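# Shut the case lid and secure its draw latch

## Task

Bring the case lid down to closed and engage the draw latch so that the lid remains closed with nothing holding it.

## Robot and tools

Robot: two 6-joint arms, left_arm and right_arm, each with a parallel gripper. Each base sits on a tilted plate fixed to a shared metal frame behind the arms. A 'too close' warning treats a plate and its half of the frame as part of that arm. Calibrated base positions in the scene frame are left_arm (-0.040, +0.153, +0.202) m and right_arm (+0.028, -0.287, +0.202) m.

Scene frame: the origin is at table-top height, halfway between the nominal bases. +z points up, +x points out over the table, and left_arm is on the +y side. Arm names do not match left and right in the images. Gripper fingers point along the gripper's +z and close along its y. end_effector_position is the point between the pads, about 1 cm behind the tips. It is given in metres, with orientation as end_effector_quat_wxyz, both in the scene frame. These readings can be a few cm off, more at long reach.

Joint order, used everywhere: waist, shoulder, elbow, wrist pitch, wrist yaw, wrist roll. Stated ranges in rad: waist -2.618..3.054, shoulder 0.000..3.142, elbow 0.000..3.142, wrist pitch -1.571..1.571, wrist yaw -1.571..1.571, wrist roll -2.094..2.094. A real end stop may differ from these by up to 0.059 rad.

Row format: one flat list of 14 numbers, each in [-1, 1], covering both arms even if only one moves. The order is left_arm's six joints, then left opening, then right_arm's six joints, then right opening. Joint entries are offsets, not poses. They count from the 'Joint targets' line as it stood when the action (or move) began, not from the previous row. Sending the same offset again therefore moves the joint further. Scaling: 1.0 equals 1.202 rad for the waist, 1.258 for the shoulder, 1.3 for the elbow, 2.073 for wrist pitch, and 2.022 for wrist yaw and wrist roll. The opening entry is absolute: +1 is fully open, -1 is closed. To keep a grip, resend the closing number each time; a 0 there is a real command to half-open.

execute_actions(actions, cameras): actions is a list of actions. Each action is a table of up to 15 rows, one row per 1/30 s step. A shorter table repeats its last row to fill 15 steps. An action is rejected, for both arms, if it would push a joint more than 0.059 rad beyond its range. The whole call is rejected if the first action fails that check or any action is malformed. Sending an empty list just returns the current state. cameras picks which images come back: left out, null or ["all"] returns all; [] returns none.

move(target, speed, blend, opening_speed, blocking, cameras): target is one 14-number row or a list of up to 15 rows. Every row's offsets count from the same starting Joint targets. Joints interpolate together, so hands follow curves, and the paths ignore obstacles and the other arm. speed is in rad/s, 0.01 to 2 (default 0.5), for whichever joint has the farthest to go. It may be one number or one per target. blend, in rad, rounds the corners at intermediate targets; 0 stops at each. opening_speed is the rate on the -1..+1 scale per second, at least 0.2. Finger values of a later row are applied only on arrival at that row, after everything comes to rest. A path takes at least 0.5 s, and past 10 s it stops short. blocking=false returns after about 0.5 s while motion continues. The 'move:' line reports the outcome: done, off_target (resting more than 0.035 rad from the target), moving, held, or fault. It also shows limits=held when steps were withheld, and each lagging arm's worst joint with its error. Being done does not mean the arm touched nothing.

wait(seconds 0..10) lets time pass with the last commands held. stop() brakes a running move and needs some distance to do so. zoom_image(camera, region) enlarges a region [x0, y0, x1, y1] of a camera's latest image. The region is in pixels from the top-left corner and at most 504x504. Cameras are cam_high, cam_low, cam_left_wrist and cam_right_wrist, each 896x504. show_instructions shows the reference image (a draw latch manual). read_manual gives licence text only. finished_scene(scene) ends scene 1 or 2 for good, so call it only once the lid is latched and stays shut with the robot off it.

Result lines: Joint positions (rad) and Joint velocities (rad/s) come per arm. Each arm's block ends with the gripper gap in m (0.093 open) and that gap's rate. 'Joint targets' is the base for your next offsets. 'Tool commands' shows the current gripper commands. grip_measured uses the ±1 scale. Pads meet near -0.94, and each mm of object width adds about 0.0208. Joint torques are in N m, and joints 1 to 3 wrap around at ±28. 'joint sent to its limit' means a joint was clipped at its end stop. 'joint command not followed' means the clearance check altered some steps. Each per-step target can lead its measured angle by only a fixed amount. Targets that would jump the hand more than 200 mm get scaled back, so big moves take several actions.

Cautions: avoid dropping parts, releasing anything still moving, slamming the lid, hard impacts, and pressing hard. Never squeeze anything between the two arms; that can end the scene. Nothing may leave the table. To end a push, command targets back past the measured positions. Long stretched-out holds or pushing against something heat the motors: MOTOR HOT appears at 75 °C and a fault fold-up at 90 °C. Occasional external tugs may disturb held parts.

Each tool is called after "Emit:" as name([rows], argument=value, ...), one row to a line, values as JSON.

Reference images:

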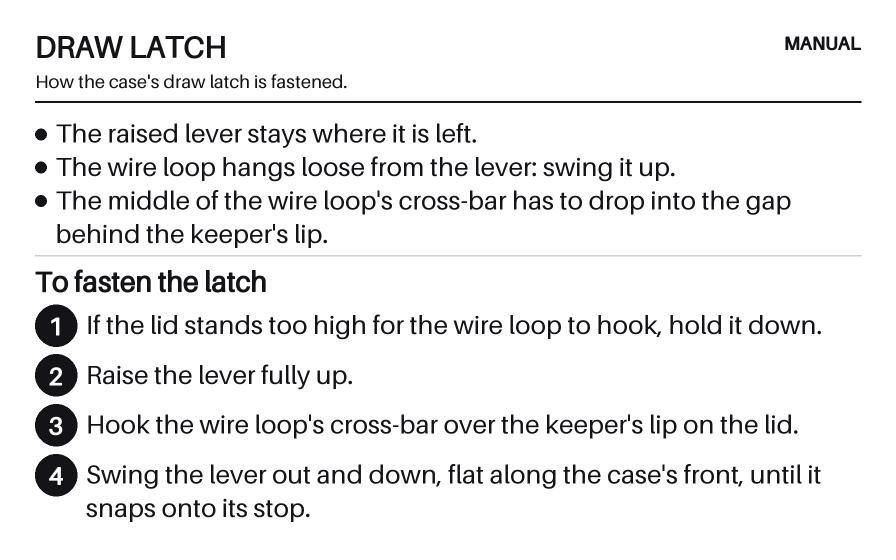

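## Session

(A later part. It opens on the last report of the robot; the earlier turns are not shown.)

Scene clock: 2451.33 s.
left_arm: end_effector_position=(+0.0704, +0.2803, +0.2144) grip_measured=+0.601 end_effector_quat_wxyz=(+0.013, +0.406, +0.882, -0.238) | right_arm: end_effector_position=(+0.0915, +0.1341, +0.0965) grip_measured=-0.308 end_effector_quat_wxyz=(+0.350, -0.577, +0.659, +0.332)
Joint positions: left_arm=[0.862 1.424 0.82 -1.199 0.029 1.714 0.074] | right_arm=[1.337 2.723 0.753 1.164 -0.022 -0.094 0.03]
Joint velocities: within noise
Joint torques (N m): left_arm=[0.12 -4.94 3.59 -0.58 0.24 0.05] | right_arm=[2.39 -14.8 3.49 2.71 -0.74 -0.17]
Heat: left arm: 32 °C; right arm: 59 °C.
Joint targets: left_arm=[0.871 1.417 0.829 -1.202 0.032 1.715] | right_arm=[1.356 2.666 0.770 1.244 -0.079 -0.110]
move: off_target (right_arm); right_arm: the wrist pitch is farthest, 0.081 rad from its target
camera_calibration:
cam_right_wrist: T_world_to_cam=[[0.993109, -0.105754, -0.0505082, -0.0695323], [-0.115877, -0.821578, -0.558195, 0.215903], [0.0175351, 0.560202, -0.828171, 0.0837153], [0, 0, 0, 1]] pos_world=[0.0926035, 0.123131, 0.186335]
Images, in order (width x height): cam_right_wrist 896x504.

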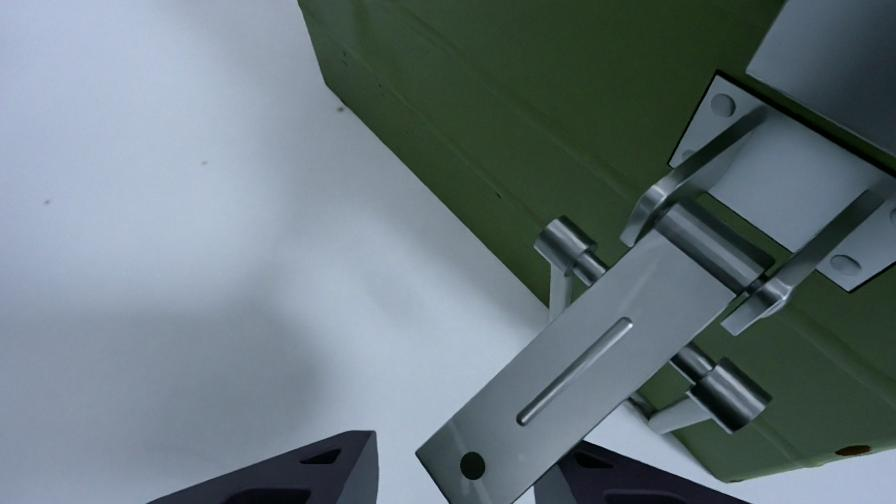

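Emit:
move(target=[0,0,0,0,0,0,0.6,0.0,-0.0239,0.023,-0.0,0.0,0,-0.31], speed=0.15, cameras=["cam_right_wrist"])

Scene clock: 2465.83 s.
left_arm: end_effector_position=(+0.0704, +0.2803, +0.2144) grip_measured=+0.601 end_effector_quat_wxyz=(+0.013, +0.406, +0.882, -0.238) | right_arm: end_effector_position=(+0.0927, +0.1396, +0.1088) grip_measured=-0.308 end_effector_quat_wxyz=(+0.357, -0.574, +0.654, +0.339)
Joint positions: left_arm=[0.862 1.424 0.82 -1.199 0.029 1.714 0.074] | right_arm=[1.338 2.69 0.753 1.153 -0.028 -0.095 0.03]
Joint velocities: within noise
Joint torques (N m): left_arm=[0.12 -4.92 3.6 -0.57 0.24 0.05] | right_arm=[2.29 -14.49 6.34 2.85 -0.66 -0.17]
Heat: left arm: 32 °C; right arm: 61 °C.
Joint targets: left_arm=[0.871 1.417 0.829 -1.202 0.032 1.715] | right_arm=[1.356 2.636 0.800 1.245 -0.080 -0.110]
move: off_target (right_arm); right_arm: the wrist pitch is farthest, 0.091 rad from its target
camera_calibration:
cam_right_wrist: T_world_to_cam=[[0.993529, -0.101561, -0.0508433, -0.0701207], [-0.112236, -0.809336, -0.576522, 0.227393], [0.017403, 0.578498, -0.815498, 0.0868149], [0, 0, 0, 1]] pos_world=[0.0936777, 0.126693, 0.198329]
Images, in order (width x height): cam_right_wrist 896x504.

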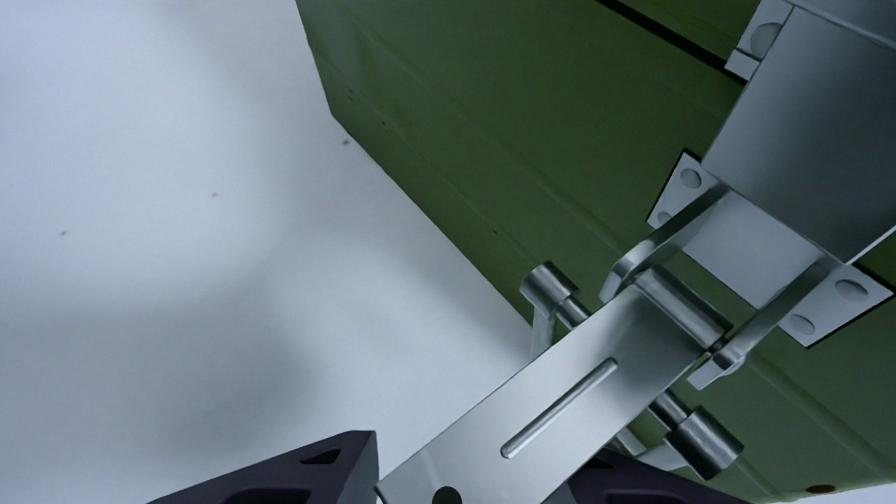

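Emit:
move([
  [0,0,0,0,0,0,0.6,0,0.0707,-0.023,-0.0145,0,0,-0.31],
  [0,0,0,0,0,0,0.6,-0.0133,-0.0803,-0.1962,0,0.0247,0,-0.31],
  [0,0,0,0,0,0,0.6,-0.0324,0.1105,-0.05,0.0241,0.0717,0.0396,0.6],
], speed=[0.15,0.35,0.35], opening_speed=1.0, cameras=["cam_right_wrist"])

Scene clock: 2495.93 s.
left_arm: end_effector_position=(+0.0704, +0.2803, +0.2144) grip_measured=+0.601 end_effector_quat_wxyz=(+0.013, +0.406, +0.882, -0.238) | right_arm: end_effector_position=(+0.1077, +0.1248, +0.0946) grip_measured=+0.599 end_effector_quat_wxyz=(+0.376, -0.533, +0.684, +0.326)
Joint positions: left_arm=[0.862 1.424 0.82 -1.199 0.029 1.714 0.074] | right_arm=[1.324 2.763 0.723 1.277 0.052 -0.039 0.074]
Joint velocities: within noise
Joint torques (N m): left_arm=[0.13 -4.92 3.6 -0.57 0.24 0.05] | right_arm=[0.42 -8.42 2.62 2.16 0.07 0.07]
Heat: left arm: 32 °C; right arm: 61 °C.
Joint targets: left_arm=[0.871 1.417 0.829 -1.202 0.032 1.715] | right_arm=[1.316 2.774 0.735 1.294 0.065 -0.030]
move: done
camera_calibration:
cam_right_wrist: T_world_to_cam=[[0.975391, -0.211671, -0.0617125, -0.0705106], [-0.207171, -0.784083, -0.58506, 0.216765], [0.0754522, 0.583447, -0.808639, 0.076084], [0, 0, 0, 1]] pos_world=[0.107942, 0.110646, 0.183994]
Images, in order (width x height): cam_right_wrist 896x504.

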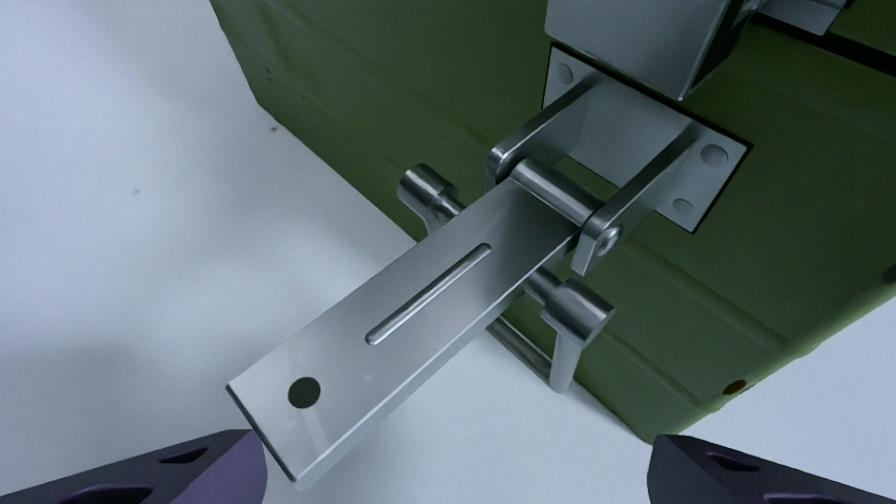

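Emit:
move(target=[0,0,0,0,0,0,0.6,-0.0033,0.0676,0.1315,-0.0405,-0.0025,0,0.6], speed=0.2, cameras=["cam_right_wrist"])

Emit:
zoom_image(camera="cam_right_wrist", region=[500, 300, 800, 504])

Scene clock: 2520.53 s.
left_arm: end_effector_position=(+0.0704, +0.2803, +0.2144) grip_measured=+0.601 end_effector_quat_wxyz=(+0.013, +0.406, +0.882, -0.238) | right_arm: end_effector_position=(+0.1134, +0.1562, +0.0826) grip_measured=+0.599 end_effector_quat_wxyz=(+0.385, -0.528, +0.681, +0.332)
Joint positions: left_arm=[0.862 1.424 0.82 -1.199 0.029 1.714 0.074] | right_arm=[1.322 2.844 0.872 1.234 0.052 -0.039 0.074]
Joint velocities: within noise
Joint torques (N m): left_arm=[0.12 -4.92 3.59 -0.57 0.24 0.05] | right_arm=[-0.16 -8.95 4.85 1.78 -0.03 0.09]
Heat: left arm: 32 °C; right arm: 55 °C.
Joint targets: left_arm=[0.871 1.417 0.829 -1.202 0.032 1.715] | right_arm=[1.313 2.860 0.906 1.210 0.060 -0.030]
move: done
camera_calibration:
cam_right_wrist: T_world_to_cam=[[0.974675, -0.214816, -0.062148, -0.0696023], [-0.207944, -0.768383, -0.605266, 0.234868], [0.0822675, 0.602861, -0.793594, 0.0425613], [0, 0, 0, 1]] pos_world=[0.113177, 0.139858, 0.171608]
Images, in order (width x height): cam_right_wrist 896x504.

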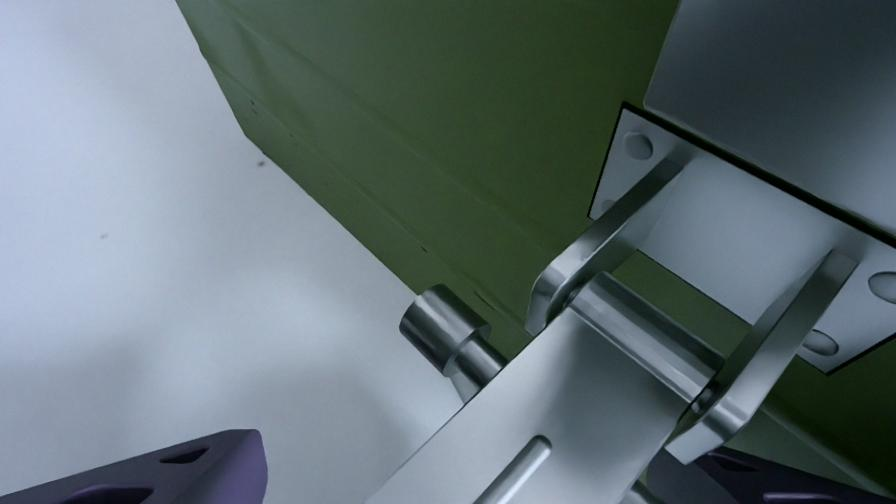

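Scaled by 1.680 from the camera's 896x504 image, which has a finer 1280x720 frame.

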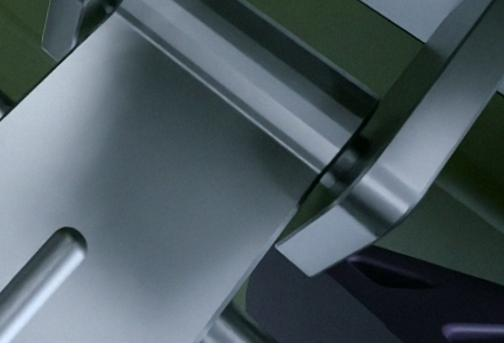

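Emit:
move(target=[0,0,0,0,0,0,0.6,-0.002,0.004,0.022,-0.017,0,0,0.6], speed=0.2, cameras=["cam_right_wrist"])

Emit:
zoom_image(camera="cam_right_wrist", region=[500, 300, 800, 504])

Scene clock: 2537.63 s.
left_arm: end_effector_position=(+0.0704, +0.2803, +0.2144) grip_measured=+0.601 end_effector_quat_wxyz=(+0.013, +0.406, +0.882, -0.238) | right_arm: end_effector_position=(+0.1134, +0.1583, +0.0780) grip_measured=+0.599 end_effector_quat_wxyz=(+0.379, -0.531, +0.684, +0.327)
Joint positions: left_arm=[0.862 1.424 0.82 -1.199 0.029 1.714 0.074] | right_arm=[1.322 2.849 0.892 1.201 0.052 -0.039 0.074]
Joint velocities: within noise
Joint torques (N m): left_arm=[0.12 -4.94 3.6 -0.57 0.24 0.05] | right_arm=[-0.13 -8.92 5.72 1.72 -0.04 0.09]
Heat: left arm: 32 °C; right arm: 54 °C.
Joint targets: left_arm=[0.871 1.417 0.829 -1.202 0.032 1.715] | right_arm=[1.310 2.865 0.935 1.175 0.060 -0.030]
move: off_target (right_arm); right_arm: the elbow is farthest, 0.043 rad from its target
camera_calibration:
cam_right_wrist: T_world_to_cam=[[0.974862, -0.214063, -0.0618111, -0.0695352], [-0.208609, -0.779458, -0.590701, 0.234418], [0.0782679, 0.588746, -0.80452, 0.0411773], [0, 0, 0, 1]] pos_world=[0.113466, 0.143591, 0.167301]
Images, in order (width x height): cam_right_wrist 896x504.

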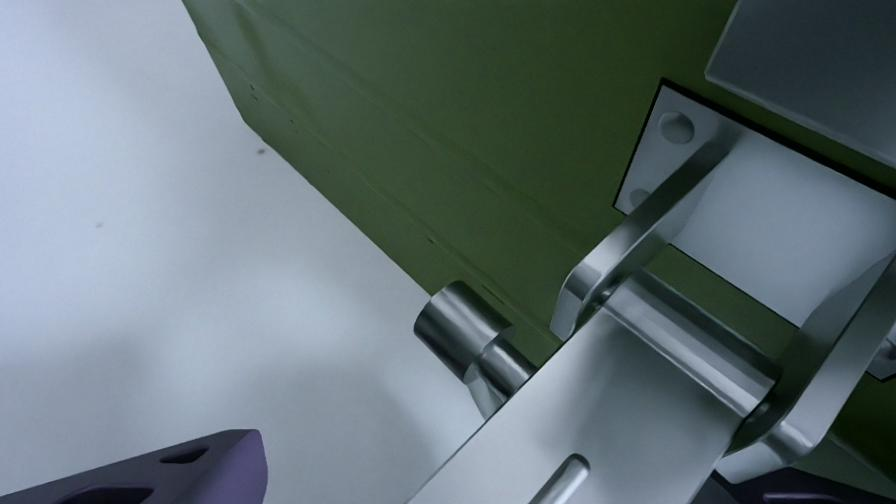

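Scaled by 1.680 from the camera's 896x504 image, which has a finer 1280x720 frame.

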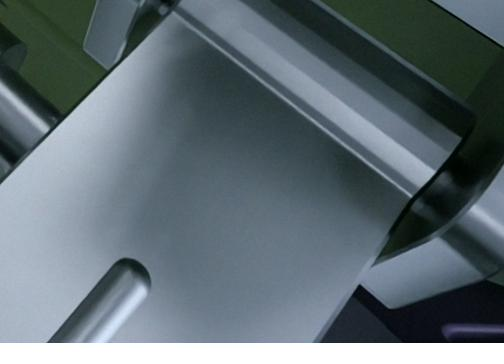

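Emit:
move(target=[0,0,0,0,0,0,0.6,0.0125,-0.0199,-0.0846,0.0569,-0.0198,-0.01,-0.31], speed=0.15, opening_speed=1.0, cameras=["cam_right_wrist"])

Scene clock: 2589.37 s.
left_arm: end_effector_position=(+0.0704, +0.2803, +0.2144) grip_measured=+0.601 end_effector_quat_wxyz=(+0.013, +0.406, +0.882, -0.238) | right_arm: end_effector_position=(+0.1071, +0.1447, +0.0780) grip_measured=-0.307 end_effector_quat_wxyz=(+0.376, -0.535, +0.679, +0.334)
Joint positions: left_arm=[0.862 1.424 0.82 -1.199 0.029 1.714 0.074] | right_arm=[1.323 2.849 0.832 1.264 0.035 -0.042 0.03]
Joint velocities: within noise
Joint torques (N m): left_arm=[0.12 -4.9 3.63 -0.56 0.23 0.05] | right_arm=[1.13 -10.81 1.36 2.3 -0.3 -0.11]
Heat: left arm: 32 °C; right arm: 50 °C.
Joint targets: left_arm=[0.871 1.417 0.829 -1.202 0.032 1.715] | right_arm=[1.325 2.840 0.825 1.293 0.020 -0.050]
move: done
camera_calibration:
cam_right_wrist: T_world_to_cam=[[0.978195, -0.196305, -0.0678142, -0.0687754], [-0.197649, -0.779592, -0.594283, 0.22164], [0.0637935, 0.594728, -0.801392, 0.0501637], [0, 0, 0, 1]] pos_world=[0.107883, 0.129454, 0.167254]
Images, in order (width x height): cam_right_wrist 896x504.

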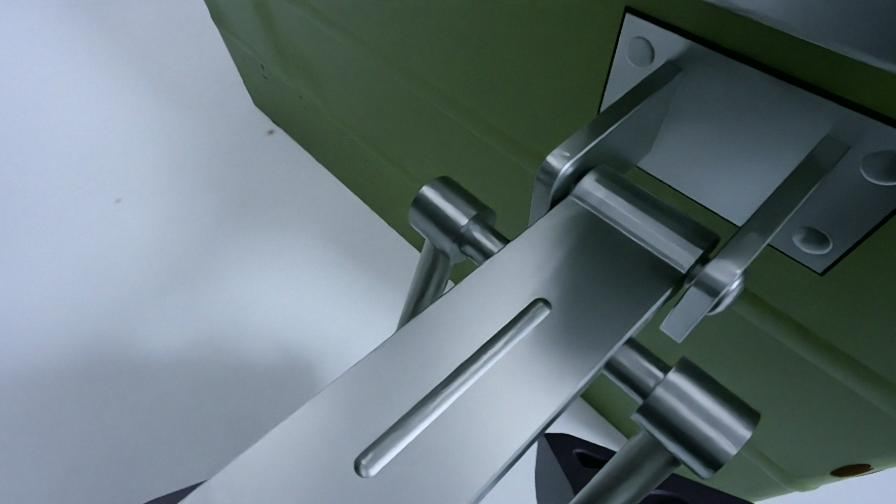

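Emit:
move(target=[0,0,0,0,0,0,0.6,0.0225,-0.0652,-0.0538,0.0111,-0.0247,-0.0148,-0.31], speed=0.12, cameras=["cam_right_wrist"])

Scene clock: 2596.37 s.
left_arm: end_effector_position=(+0.0704, +0.2803, +0.2144) grip_measured=+0.601 end_effector_quat_wxyz=(+0.013, +0.406, +0.882, -0.238) | right_arm: end_effector_position=(+0.0930, +0.1324, +0.0880) grip_measured=-0.309 end_effector_quat_wxyz=(+0.367, -0.558, +0.662, +0.340)
Joint positions: left_arm=[0.862 1.424 0.82 -1.199 0.029 1.714 0.074] | right_arm=[1.341 2.799 0.756 1.278 0.001 -0.068 0.03]
Joint velocities: within noise
Joint torques (N m): left_arm=[0.1 -4.92 3.6 -0.57 0.24 0.06] | right_arm=[1.61 -13.2 1.48 2.33 -0.44 -0.14]
Heat: left arm: 32 °C; right arm: 50 °C.
Joint targets: left_arm=[0.871 1.417 0.829 -1.202 0.032 1.715] | right_arm=[1.352 2.758 0.755 1.316 -0.030 -0.080]
move: off_target (right_arm); right_arm: the shoulder is farthest, 0.041 rad from its target
camera_calibration:
cam_right_wrist: T_world_to_cam=[[0.988817, -0.137718, -0.0572305, -0.0664405], [-0.144785, -0.794458, -0.589808, 0.21187], [0.03576, 0.591498, -0.805513, 0.0697476], [0, 0, 0, 1]] pos_world=[0.0938789, 0.117916, 0.177343]
Images, in order (width x height): cam_right_wrist 896x504.

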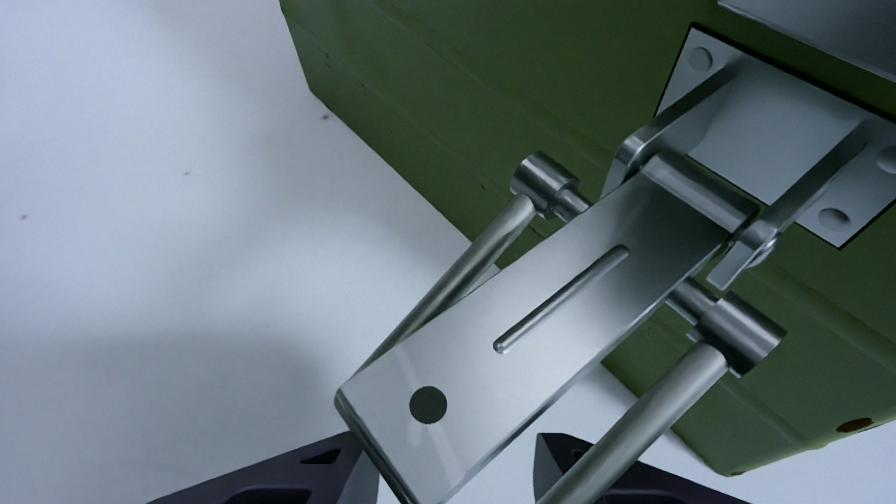

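Emit:
move(target=[0,0,0,0,0,0,0.6,-0.0058,-0.0723,-0.0169,-0.0318,-0.0099,-0.005,-0.31], speed=0.12, cameras=["cam_right_wrist"])

Scene clock: 2606.27 s.
left_arm: end_effector_position=(+0.0704, +0.2803, +0.2144) grip_measured=+0.601 end_effector_quat_wxyz=(+0.013, +0.406, +0.882, -0.238) | right_arm: end_effector_position=(+0.0941, +0.1400, +0.1155) grip_measured=-0.309 end_effector_quat_wxyz=(+0.376, -0.559, +0.650, +0.353)
Joint positions: left_arm=[0.862 1.424 0.82 -1.199 0.029 1.714 0.074] | right_arm=[1.341 2.708 0.735 1.243 -0.017 -0.079 0.03]
Joint velocities: within noise
Joint torques (N m): left_arm=[0.12 -4.88 3.59 -0.57 0.24 0.06] | right_arm=[1.09 -13.22 1.91 2.09 -0.48 -0.13]
Heat: left arm: 32 °C; right arm: 52 °C.
Joint targets: left_arm=[0.871 1.417 0.829 -1.202 0.032 1.715] | right_arm=[1.345 2.667 0.733 1.250 -0.050 -0.090]
move: off_target (right_arm); right_arm: the shoulder is farthest, 0.041 rad from its target
camera_calibration:
cam_right_wrist: T_world_to_cam=[[0.991423, -0.118408, -0.0553156, -0.0680137], [-0.127111, -0.775232, -0.618755, 0.233256], [0.0303834, 0.620479, -0.783634, 0.0812983], [0, 0, 0, 1]] pos_world=[0.0946096, 0.12233, 0.204274]
Images, in order (width x height): cam_right_wrist 896x504.

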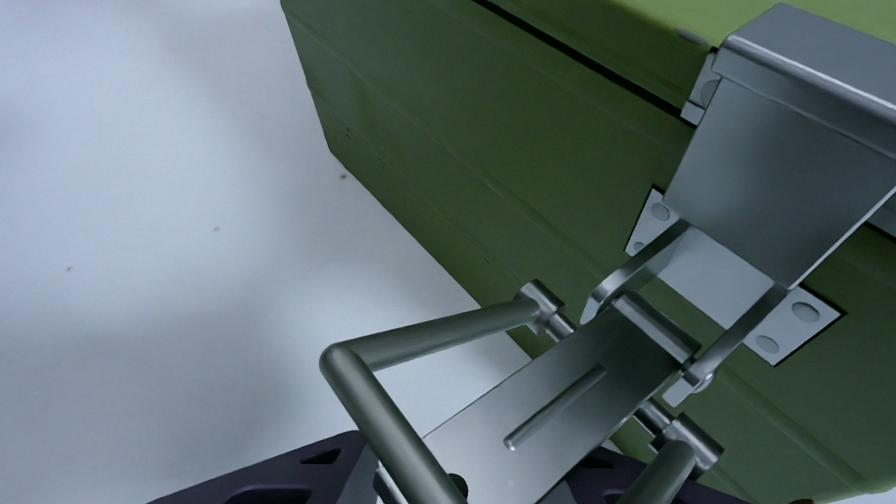

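Emit:
move(target=[0,0,0,0,0,0,0.6,0.0,-0.058,-0.0146,-0.0376,0,0,-0.31], speed=0.12, cameras=["cam_right_wrist"])

Scene clock: 2618.53 s.
left_arm: end_effector_position=(+0.0704, +0.2803, +0.2144) grip_measured=+0.601 end_effector_quat_wxyz=(+0.013, +0.406, +0.882, -0.238) | right_arm: end_effector_position=(+0.0932, +0.1383, +0.1265) grip_measured=-0.309 end_effector_quat_wxyz=(+0.365, -0.565, +0.652, +0.350)
Joint positions: left_arm=[0.862 1.424 0.82 -1.199 0.029 1.714 0.074] | right_arm=[1.341 2.635 0.716 1.164 -0.027 -0.079 0.03]
Joint velocities: within noise
Joint torques (N m): left_arm=[0.1 -4.92 3.59 -0.57 0.25 0.06] | right_arm=[1.16 -13.27 2.13 2.11 -0.42 -0.11]
Heat: left arm: 32 °C; right arm: 52 °C.
Joint targets: left_arm=[0.871 1.417 0.829 -1.202 0.032 1.715] | right_arm=[1.345 2.593 0.714 1.172 -0.050 -0.090]
move: off_target (right_arm); right_arm: the shoulder is farthest, 0.041 rad from its target
camera_calibration:
cam_right_wrist: T_world_to_cam=[[0.992241, -0.108338, -0.0609902, -0.0674723], [-0.123186, -0.79046, -0.599998, 0.237989], [0.0167921, 0.602856, -0.797673, 0.0964518], [0, 0, 0, 1]] pos_world=[0.0946462, 0.122665, 0.215615]
Images, in order (width x height): cam_right_wrist 896x504.

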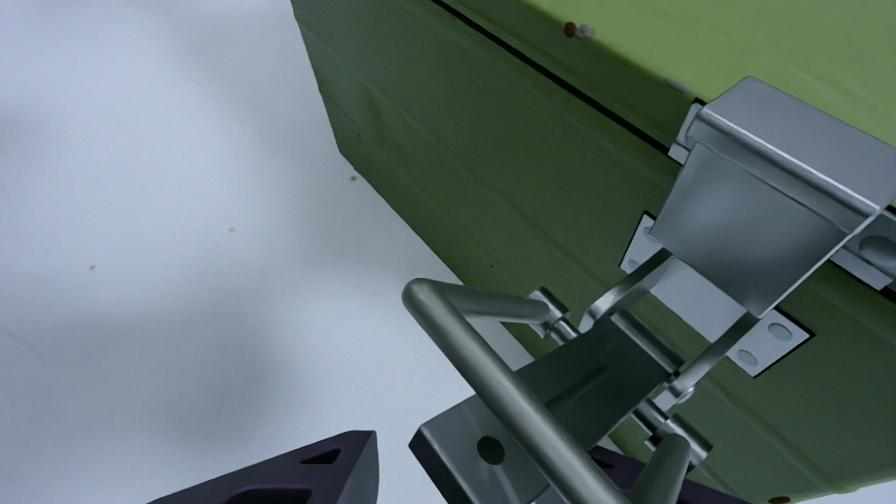

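Emit:
move(target=[0,0,0,0,0,0,0.6,-0.0125,-0.0827,-0.0038,-0.0468,-0.0025,0,-0.31], speed=0.12, cameras=["cam_right_wrist"])

Scene clock: 2624.40 s.
left_arm: end_effector_position=(+0.0704, +0.2803, +0.2144) grip_measured=+0.601 end_effector_quat_wxyz=(+0.013, +0.406, +0.882, -0.238) | right_arm: end_effector_position=(+0.0971, +0.1472, +0.1573) grip_measured=-0.309 end_effector_quat_wxyz=(+0.371, -0.562, +0.646, +0.360)
Joint positions: left_arm=[0.862 1.424 0.82 -1.199 0.029 1.714 0.074] | right_arm=[1.338 2.525 0.716 1.08 -0.039 -0.081 0.03]
Joint velocities: within noise
Joint torques (N m): left_arm=[0.13 -4.92 3.6 -0.57 0.25 0.05] | right_arm=[0.23 -12.62 2.43 1.95 -0.3 -0.15]
Heat: left arm: 32 °C; right arm: 53 °C.
Joint targets: left_arm=[0.871 1.417 0.829 -1.202 0.032 1.715] | right_arm=[1.330 2.490 0.709 1.075 -0.055 -0.090]
move: off_target (right_arm); right_arm: the shoulder is farthest, 0.036 rad from its target
camera_calibration:
cam_right_wrist: T_world_to_cam=[[0.992809, -0.100716, -0.0646986, -0.0690862], [-0.119051, -0.774264, -0.621564, 0.26458], [0.0125079, 0.624797, -0.780687, 0.11008], [0, 0, 0, 1]] pos_world=[0.0987111, 0.129119, 0.245922]
Images, in order (width x height): cam_right_wrist 896x504.

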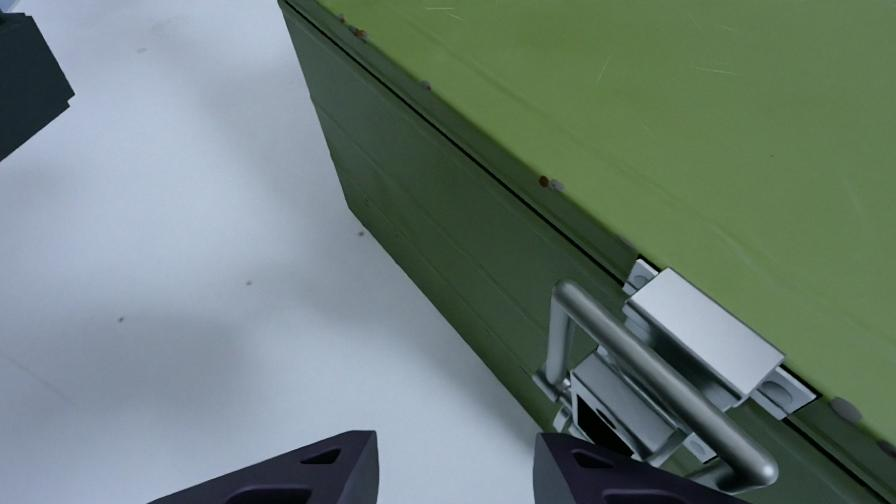

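Emit:
zoom_image(camera="cam_right_wrist", region=[500, 230, 840, 504])

Scaled by 1.482 from the camera's 896x504 image, which has a finer 1280x720 frame.

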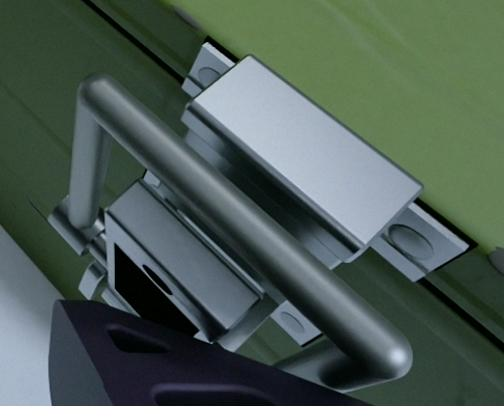

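Emit:
move(target=[0,0,0,0,0,0,0.6,-0.0416,-0.0366,0.0531,-0.0507,-0.0124,0,-0.31], speed=0.1, cameras=["cam_right_wrist"])

Emit:
zoom_image(camera="cam_right_wrist", region=[400, 150, 800, 504])

Scene clock: 2648.20 s.
left_arm: end_effector_position=(+0.0704, +0.2803, +0.2144) grip_measured=+0.601 end_effector_quat_wxyz=(+0.013, +0.406, +0.882, -0.238) | right_arm: end_effector_position=(+0.1077, +0.1481, +0.1607) grip_measured=-0.309 end_effector_quat_wxyz=(+0.347, -0.562, +0.658, +0.361)
Joint positions: left_arm=[0.862 1.424 0.82 -1.199 0.029 1.714 0.074] | right_arm=[1.295 2.478 0.742 0.965 -0.088 -0.082 0.03]
Joint velocities: within noise
Joint torques (N m): left_arm=[0.16 -4.9 3.62 -0.57 0.24 0.05] | right_arm=[-0.12 -12.46 6.23 2.05 -0.05 -0.11]
Heat: left arm: 32 °C; right arm: 58 °C.
Joint targets: left_arm=[0.871 1.417 0.829 -1.202 0.032 1.715] | right_arm=[1.280 2.443 0.778 0.970 -0.080 -0.090]
move: off_target (right_arm); right_arm: the elbow is farthest, 0.036 rad from its target
camera_calibration:
cam_right_wrist: T_world_to_cam=[[0.989964, -0.0980017, -0.101817, -0.0734889], [-0.13939, -0.795786, -0.589318, 0.268907], [-0.0232705, 0.597596, -0.80146, 0.123277], [0, 0, 0, 1]] pos_world=[0.113103, 0.133121, 0.249791]
Images, in order (width x height): cam_right_wrist 896x504.

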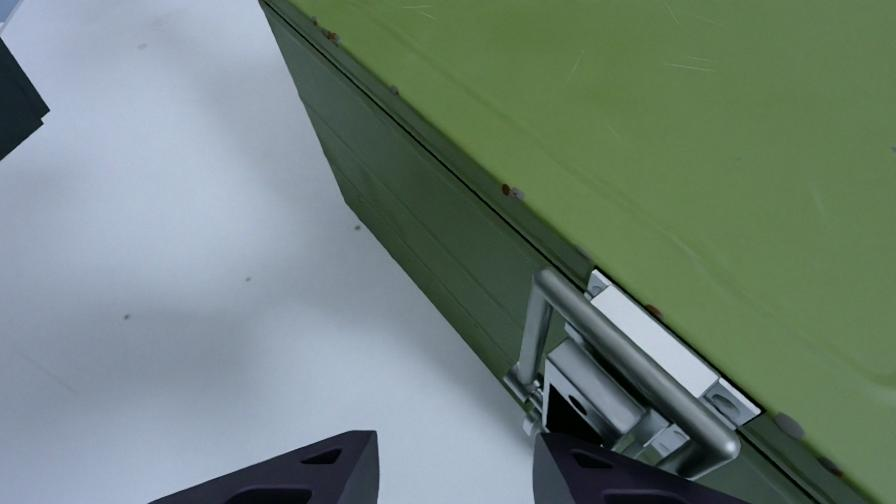

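Scaled by 1.260 from the camera's 896x504 image, which has a finer 1280x720 frame.

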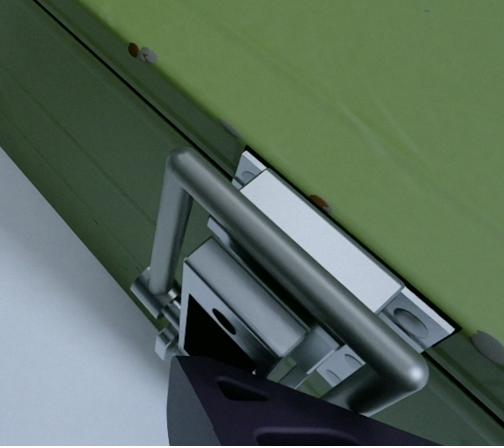

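Emit:
move(target=[0,0,0,0,0,0,0.6,-0.012,-0.008,0.025,-0.005,-0.012,0,-0.31], speed=0.1, cameras=["cam_right_wrist"])

Emit:
zoom_image(camera="cam_right_wrist", region=[400, 150, 800, 504])

Scene clock: 2654.17 s.
left_arm: end_effector_position=(+0.0704, +0.2803, +0.2144) grip_measured=+0.601 end_effector_quat_wxyz=(+0.013, +0.406, +0.882, -0.238) | right_arm: end_effector_position=(+0.1081, +0.1484, +0.1615) grip_measured=-0.309 end_effector_quat_wxyz=(+0.335, -0.565, +0.659, +0.367)
Joint positions: left_arm=[0.862 1.424 0.82 -1.199 0.029 1.714 0.074] | right_arm=[1.282 2.465 0.751 0.927 -0.119 -0.082 0.03]
Joint velocities: within noise
Joint torques (N m): left_arm=[0.12 -4.9 3.56 -0.57 0.24 0.06] | right_arm=[-0.55 -12.41 8.34 2.3 -0.07 -0.1]
Heat: left arm: 32 °C; right arm: 57 °C.
Joint targets: left_arm=[0.871 1.417 0.829 -1.202 0.032 1.715] | right_arm=[1.266 2.434 0.810 0.960 -0.104 -0.090]
move: off_target (right_arm); right_arm: the elbow is farthest, 0.059 rad from its target
camera_calibration:
cam_right_wrist: T_world_to_cam=[[0.989017, -0.0835305, -0.121937, -0.0725183], [-0.13921, -0.803646, -0.578597, 0.269047], [-0.0496637, 0.589217, -0.806447, 0.12864], [0, 0, 0, 1]] pos_world=[0.115565, 0.134365, 0.250568]
Images, in order (width x height): cam_right_wrist 896x504.

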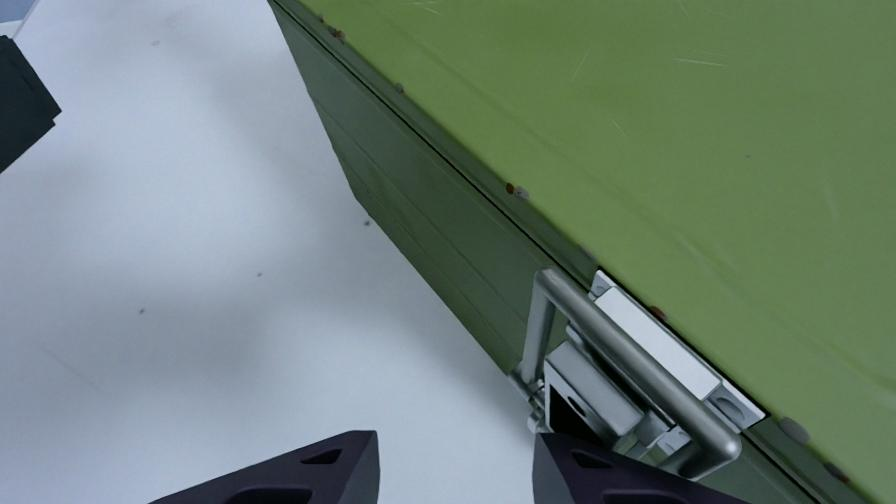

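Scaled by 1.260 from the camera's 896x504 image, which has a finer 1280x720 frame.

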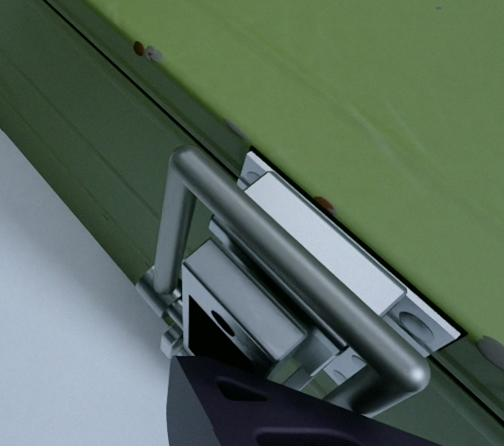

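Emit:
move(target=[0,0,0,0,0,0,0.6,0.0075,-0.024,-0.073,-0.0024,0.002,0,-0.31], speed=0.1, cameras=["cam_right_wrist"])

Emit:
zoom_image(camera="cam_right_wrist", region=[400, 150, 800, 504])

Scene clock: 2692.20 s.
left_arm: end_effector_position=(+0.0704, +0.2803, +0.2144) grip_measured=+0.601 end_effector_quat_wxyz=(+0.013, +0.406, +0.882, -0.238) | right_arm: end_effector_position=(+0.1083, +0.1435, +0.1675) grip_measured=-0.309 end_effector_quat_wxyz=(+0.339, -0.563, +0.658, +0.367)
Joint positions: left_arm=[0.862 1.424 0.82 -1.199 0.029 1.714 0.074] | right_arm=[1.282 2.437 0.723 0.935 -0.115 -0.082 0.03]
Joint velocities: within noise
Joint torques (N m): left_arm=[0.13 -4.94 3.58 -0.56 0.24 0.05] | right_arm=[0.16 -12.07 2.84 2.18 -0.04 -0.09]
Heat: left arm: 32 °C; right arm: 58 °C.
Joint targets: left_arm=[0.871 1.417 0.829 -1.202 0.032 1.715] | right_arm=[1.275 2.403 0.716 0.955 -0.100 -0.090]
move: done
camera_calibration:
cam_right_wrist: T_world_to_cam=[[0.989113, -0.0871201, -0.118595, -0.0724919], [-0.140492, -0.79883, -0.58492, 0.269106], [-0.043779, 0.595214, -0.802374, 0.134214], [0, 0, 0, 1]] pos_world=[0.115386, 0.128769, 0.256498]
Images, in order (width x height): cam_right_wrist 896x504.

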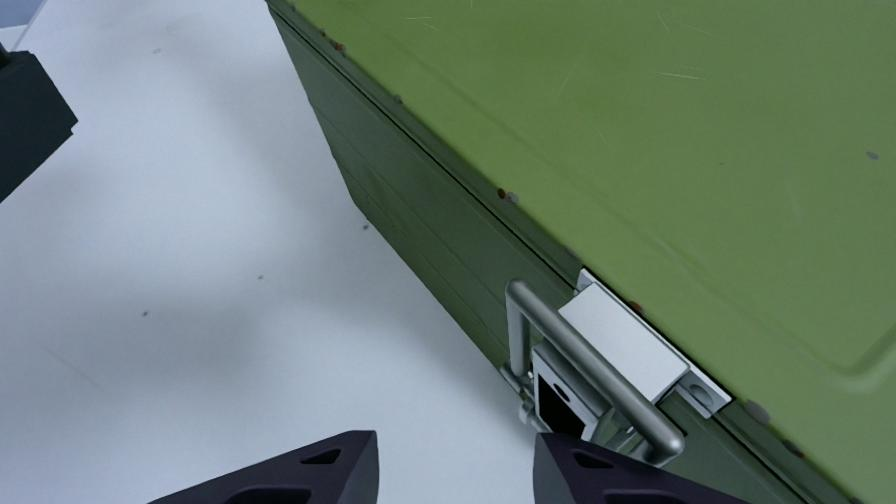

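Scaled by 1.260 from the camera's 896x504 image, which has a finer 1280x720 frame.

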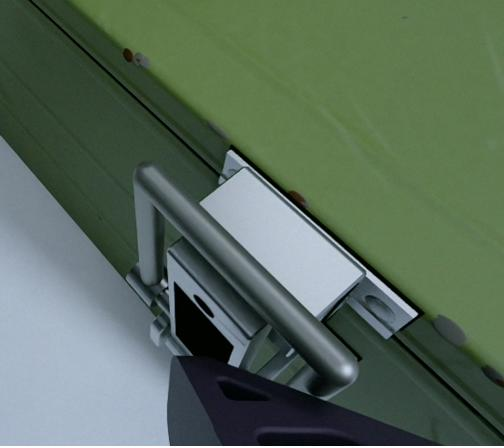

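Emit:
wait(seconds=0.1)

Emit:
zoom_image(camera="cam_right_wrist", region=[400, 150, 896, 504])

Emit:
zoom_image(camera="cam_high", region=[250, 150, 550, 400])

Scene clock: 2717.90 s.
left_arm: end_effector_position=(+0.0704, +0.2803, +0.2144) grip_measured=+0.601 end_effector_quat_wxyz=(+0.013, +0.406, +0.882, -0.238) | right_arm: end_effector_position=(+0.1084, +0.1434, +0.1675) grip_measured=-0.309 end_effector_quat_wxyz=(+0.339, -0.563, +0.658, +0.367)
Joint positions: left_arm=[0.862 1.424 0.82 -1.199 0.029 1.714 0.074] | right_arm=[1.282 2.437 0.723 0.936 -0.114 -0.082 0.03]
Joint velocities: within noise
Joint torques (N m): left_arm=[0.1 -4.92 3.59 -0.57 0.25 0.05] | right_arm=[0.25 -12.14 2.66 2.14 -0.03 -0.11]
Heat: left arm: 32 °C; right arm: 57 °C.
Joint targets: left_arm=[0.871 1.417 0.829 -1.202 0.032 1.715] | right_arm=[1.275 2.403 0.715 0.955 -0.100 -0.091]
Tool commands: left_gripper/opening=+0.6 right_gripper/opening=-0.31
wait: 0.10 s; at rest from the start
camera_calibration:
cam_left_wrist: T_world_to_cam=[[-0.708956, -0.564805, 0.422346, 0.117562], [-0.534118, 0.821062, 0.201432, -0.195646], [-0.460542, -0.0827763, -0.88377, 0.329831], [0, 0, 0, 1]] pos_world=[0.130749, 0.254339, 0.281252]
cam_right_wrist: T_world_to_cam=[[0.989163, -0.0875921, -0.117833, -0.0726787], [-0.140431, -0.798648, -0.585183, 0.269101], [-0.0428496, 0.595389, -0.802294, 0.134136], [0, 0, 0, 1]] pos_world=[0.115429, 0.128688, 0.256526]

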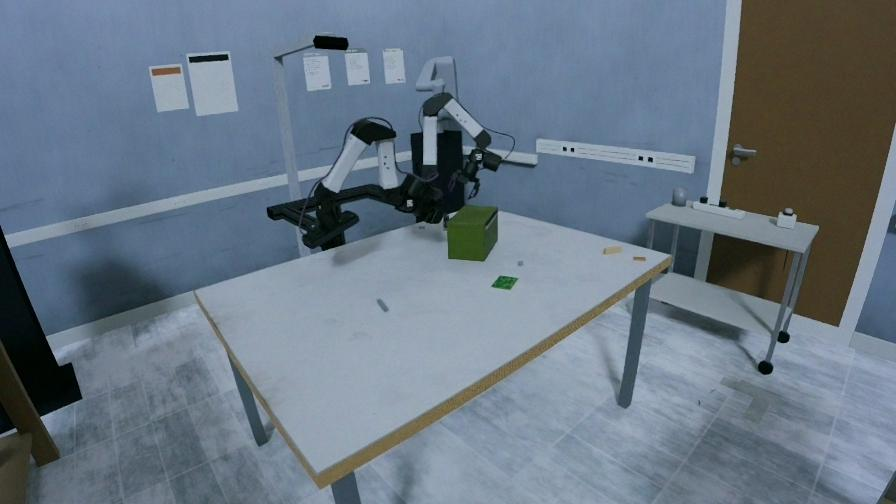

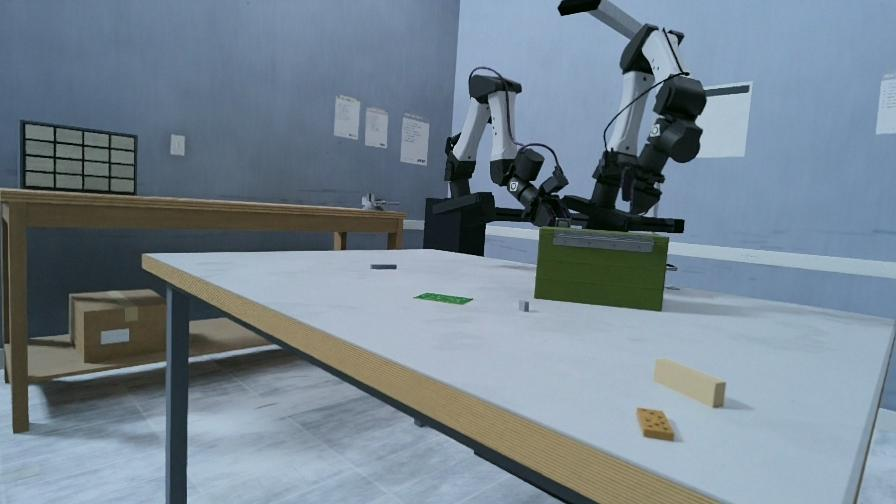

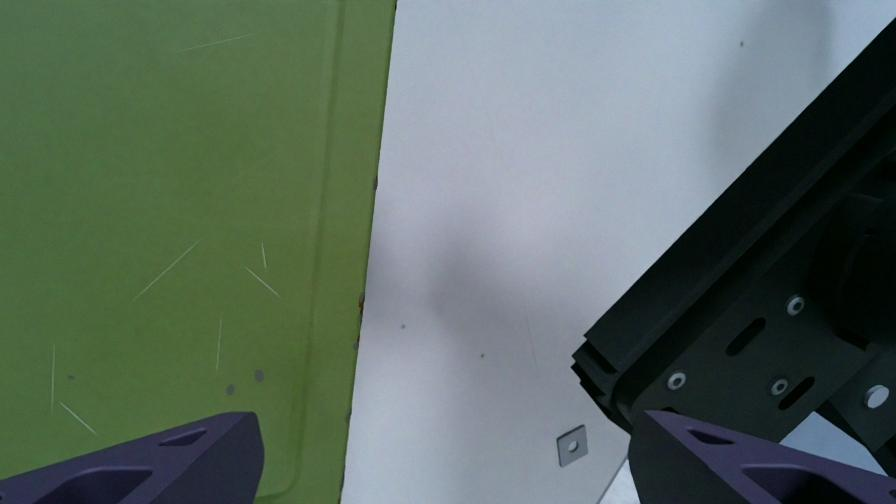

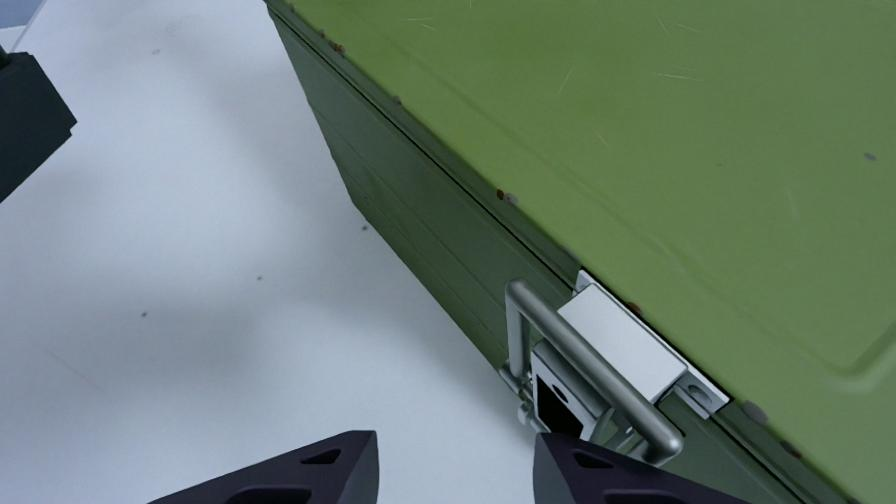

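Scaled by 1.016 from the camera's 896x504 image, which has a finer 1280x720 frame.

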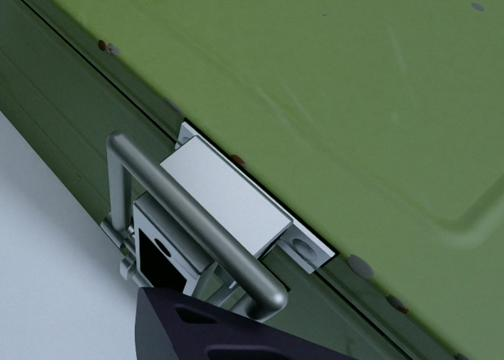

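Scaled by 1.680 from the camera's 896x504 image, which has a finer 1280x720 frame.

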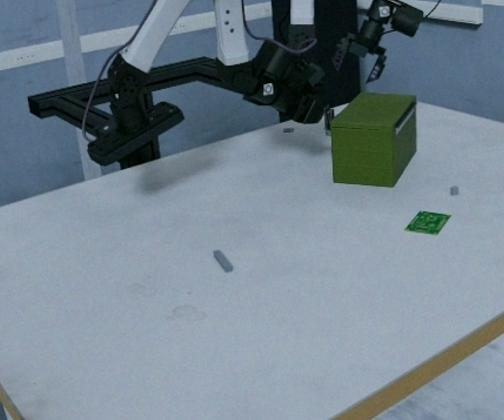

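Emit:
move(target=[0,0,0,0,0,0,0.6,-0.0258,0.004,0.035,-0.015,-0.0153,0,-0.31], speed=0.06, cameras=[])

Emit:
wait(seconds=0, cameras=["cam_right_wrist"])

Emit:
zoom_image(camera="cam_right_wrist", region=[400, 150, 896, 504])

Scene clock: 2752.77 s.
left_arm: end_effector_position=(+0.0704, +0.2803, +0.2144) grip_measured=+0.601 end_effector_quat_wxyz=(+0.013, +0.406, +0.882, -0.238) | right_arm: end_effector_position=(+0.1151, +0.1425, +0.1661) grip_measured=-0.309 end_effector_quat_wxyz=(+0.333, -0.559, +0.663, +0.371)
Joint positions: left_arm=[0.862 1.424 0.82 -1.199 0.029 1.714 0.074] | right_arm=[1.256 2.437 0.729 0.923 -0.137 -0.082 0.03]
Joint velocities: within noise
Joint torques (N m): left_arm=[0.14 -4.89 3.59 -0.58 0.24 0.05] | right_arm=[0.08 -11.85 6.13 1.99 -0.11 -0.1]
Heat: left arm: 32 °C; right arm: 57 °C.
Joint targets: left_arm=[0.871 1.417 0.829 -1.202 0.032 1.715] | right_arm=[1.244 2.408 0.761 0.924 -0.131 -0.091]
move: done
No camera images: "cameras" was empty.

Scene clock: 2752.77 s.
left_arm: end_effector_position=(+0.0704, +0.2803, +0.2144) grip_measured=+0.601 end_effector_quat_wxyz=(+0.013, +0.406, +0.882, -0.238) | right_arm: end_effector_position=(+0.1151, +0.1425, +0.1661) grip_measured=-0.309 end_effector_quat_wxyz=(+0.333, -0.559, +0.663, +0.371)
Joint positions: left_arm=[0.862 1.424 0.82 -1.199 0.029 1.714 0.074] | right_arm=[1.256 2.437 0.729 0.923 -0.137 -0.082 0.03]
Joint velocities: within noise
Joint torques (N m): left_arm=[0.14 -4.89 3.59 -0.58 0.24 0.05] | right_arm=[0.08 -11.85 6.13 1.99 -0.11 -0.1]
Heat: left arm: 32 °C; right arm: 57 °C.
Joint targets: left_arm=[0.871 1.417 0.829 -1.202 0.032 1.715] | right_arm=[1.244 2.408 0.761 0.924 -0.131 -0.091]
Tool commands: left_gripper/opening=+0.6 right_gripper/opening=-0.31
camera_calibration:
cam_right_wrist: T_world_to_cam=[[0.986319, -0.0921212, -0.136709, -0.0753829], [-0.155073, -0.799831, -0.579847, 0.269459], [-0.055928, 0.593114, -0.803173, 0.135858], [0, 0, 0, 1]] pos_world=[0.123736, 0.127998, 0.255057]
Images, in order (width x height): cam_right_wrist 896x504.

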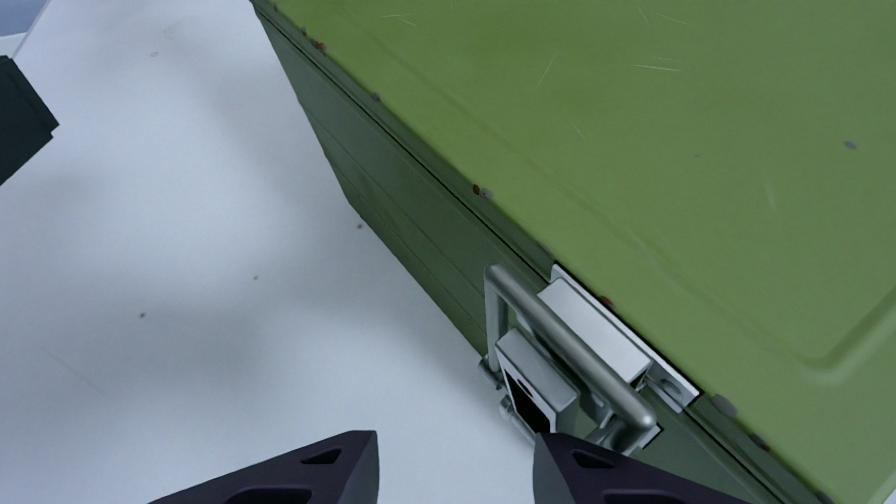

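Scaled by 1.016 from the camera's 896x504 image, which has a finer 1280x720 frame.

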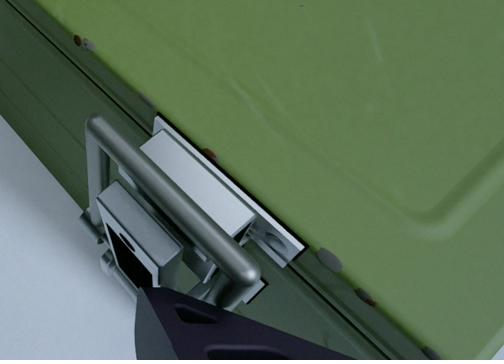

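Emit:
zoom_image(camera="cam_right_wrist", region=[460, 250, 720, 480])

Scaled by 1.938 from the camera's 896x504 image, which has a finer 1280x720 frame.

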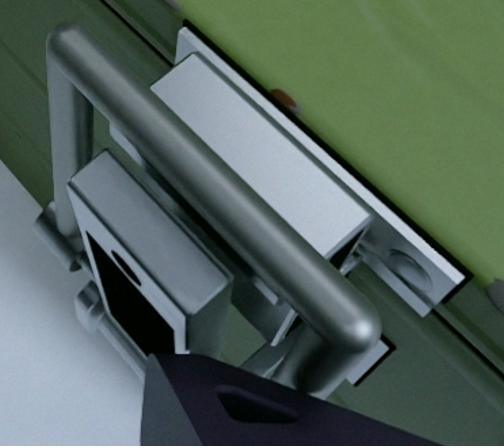

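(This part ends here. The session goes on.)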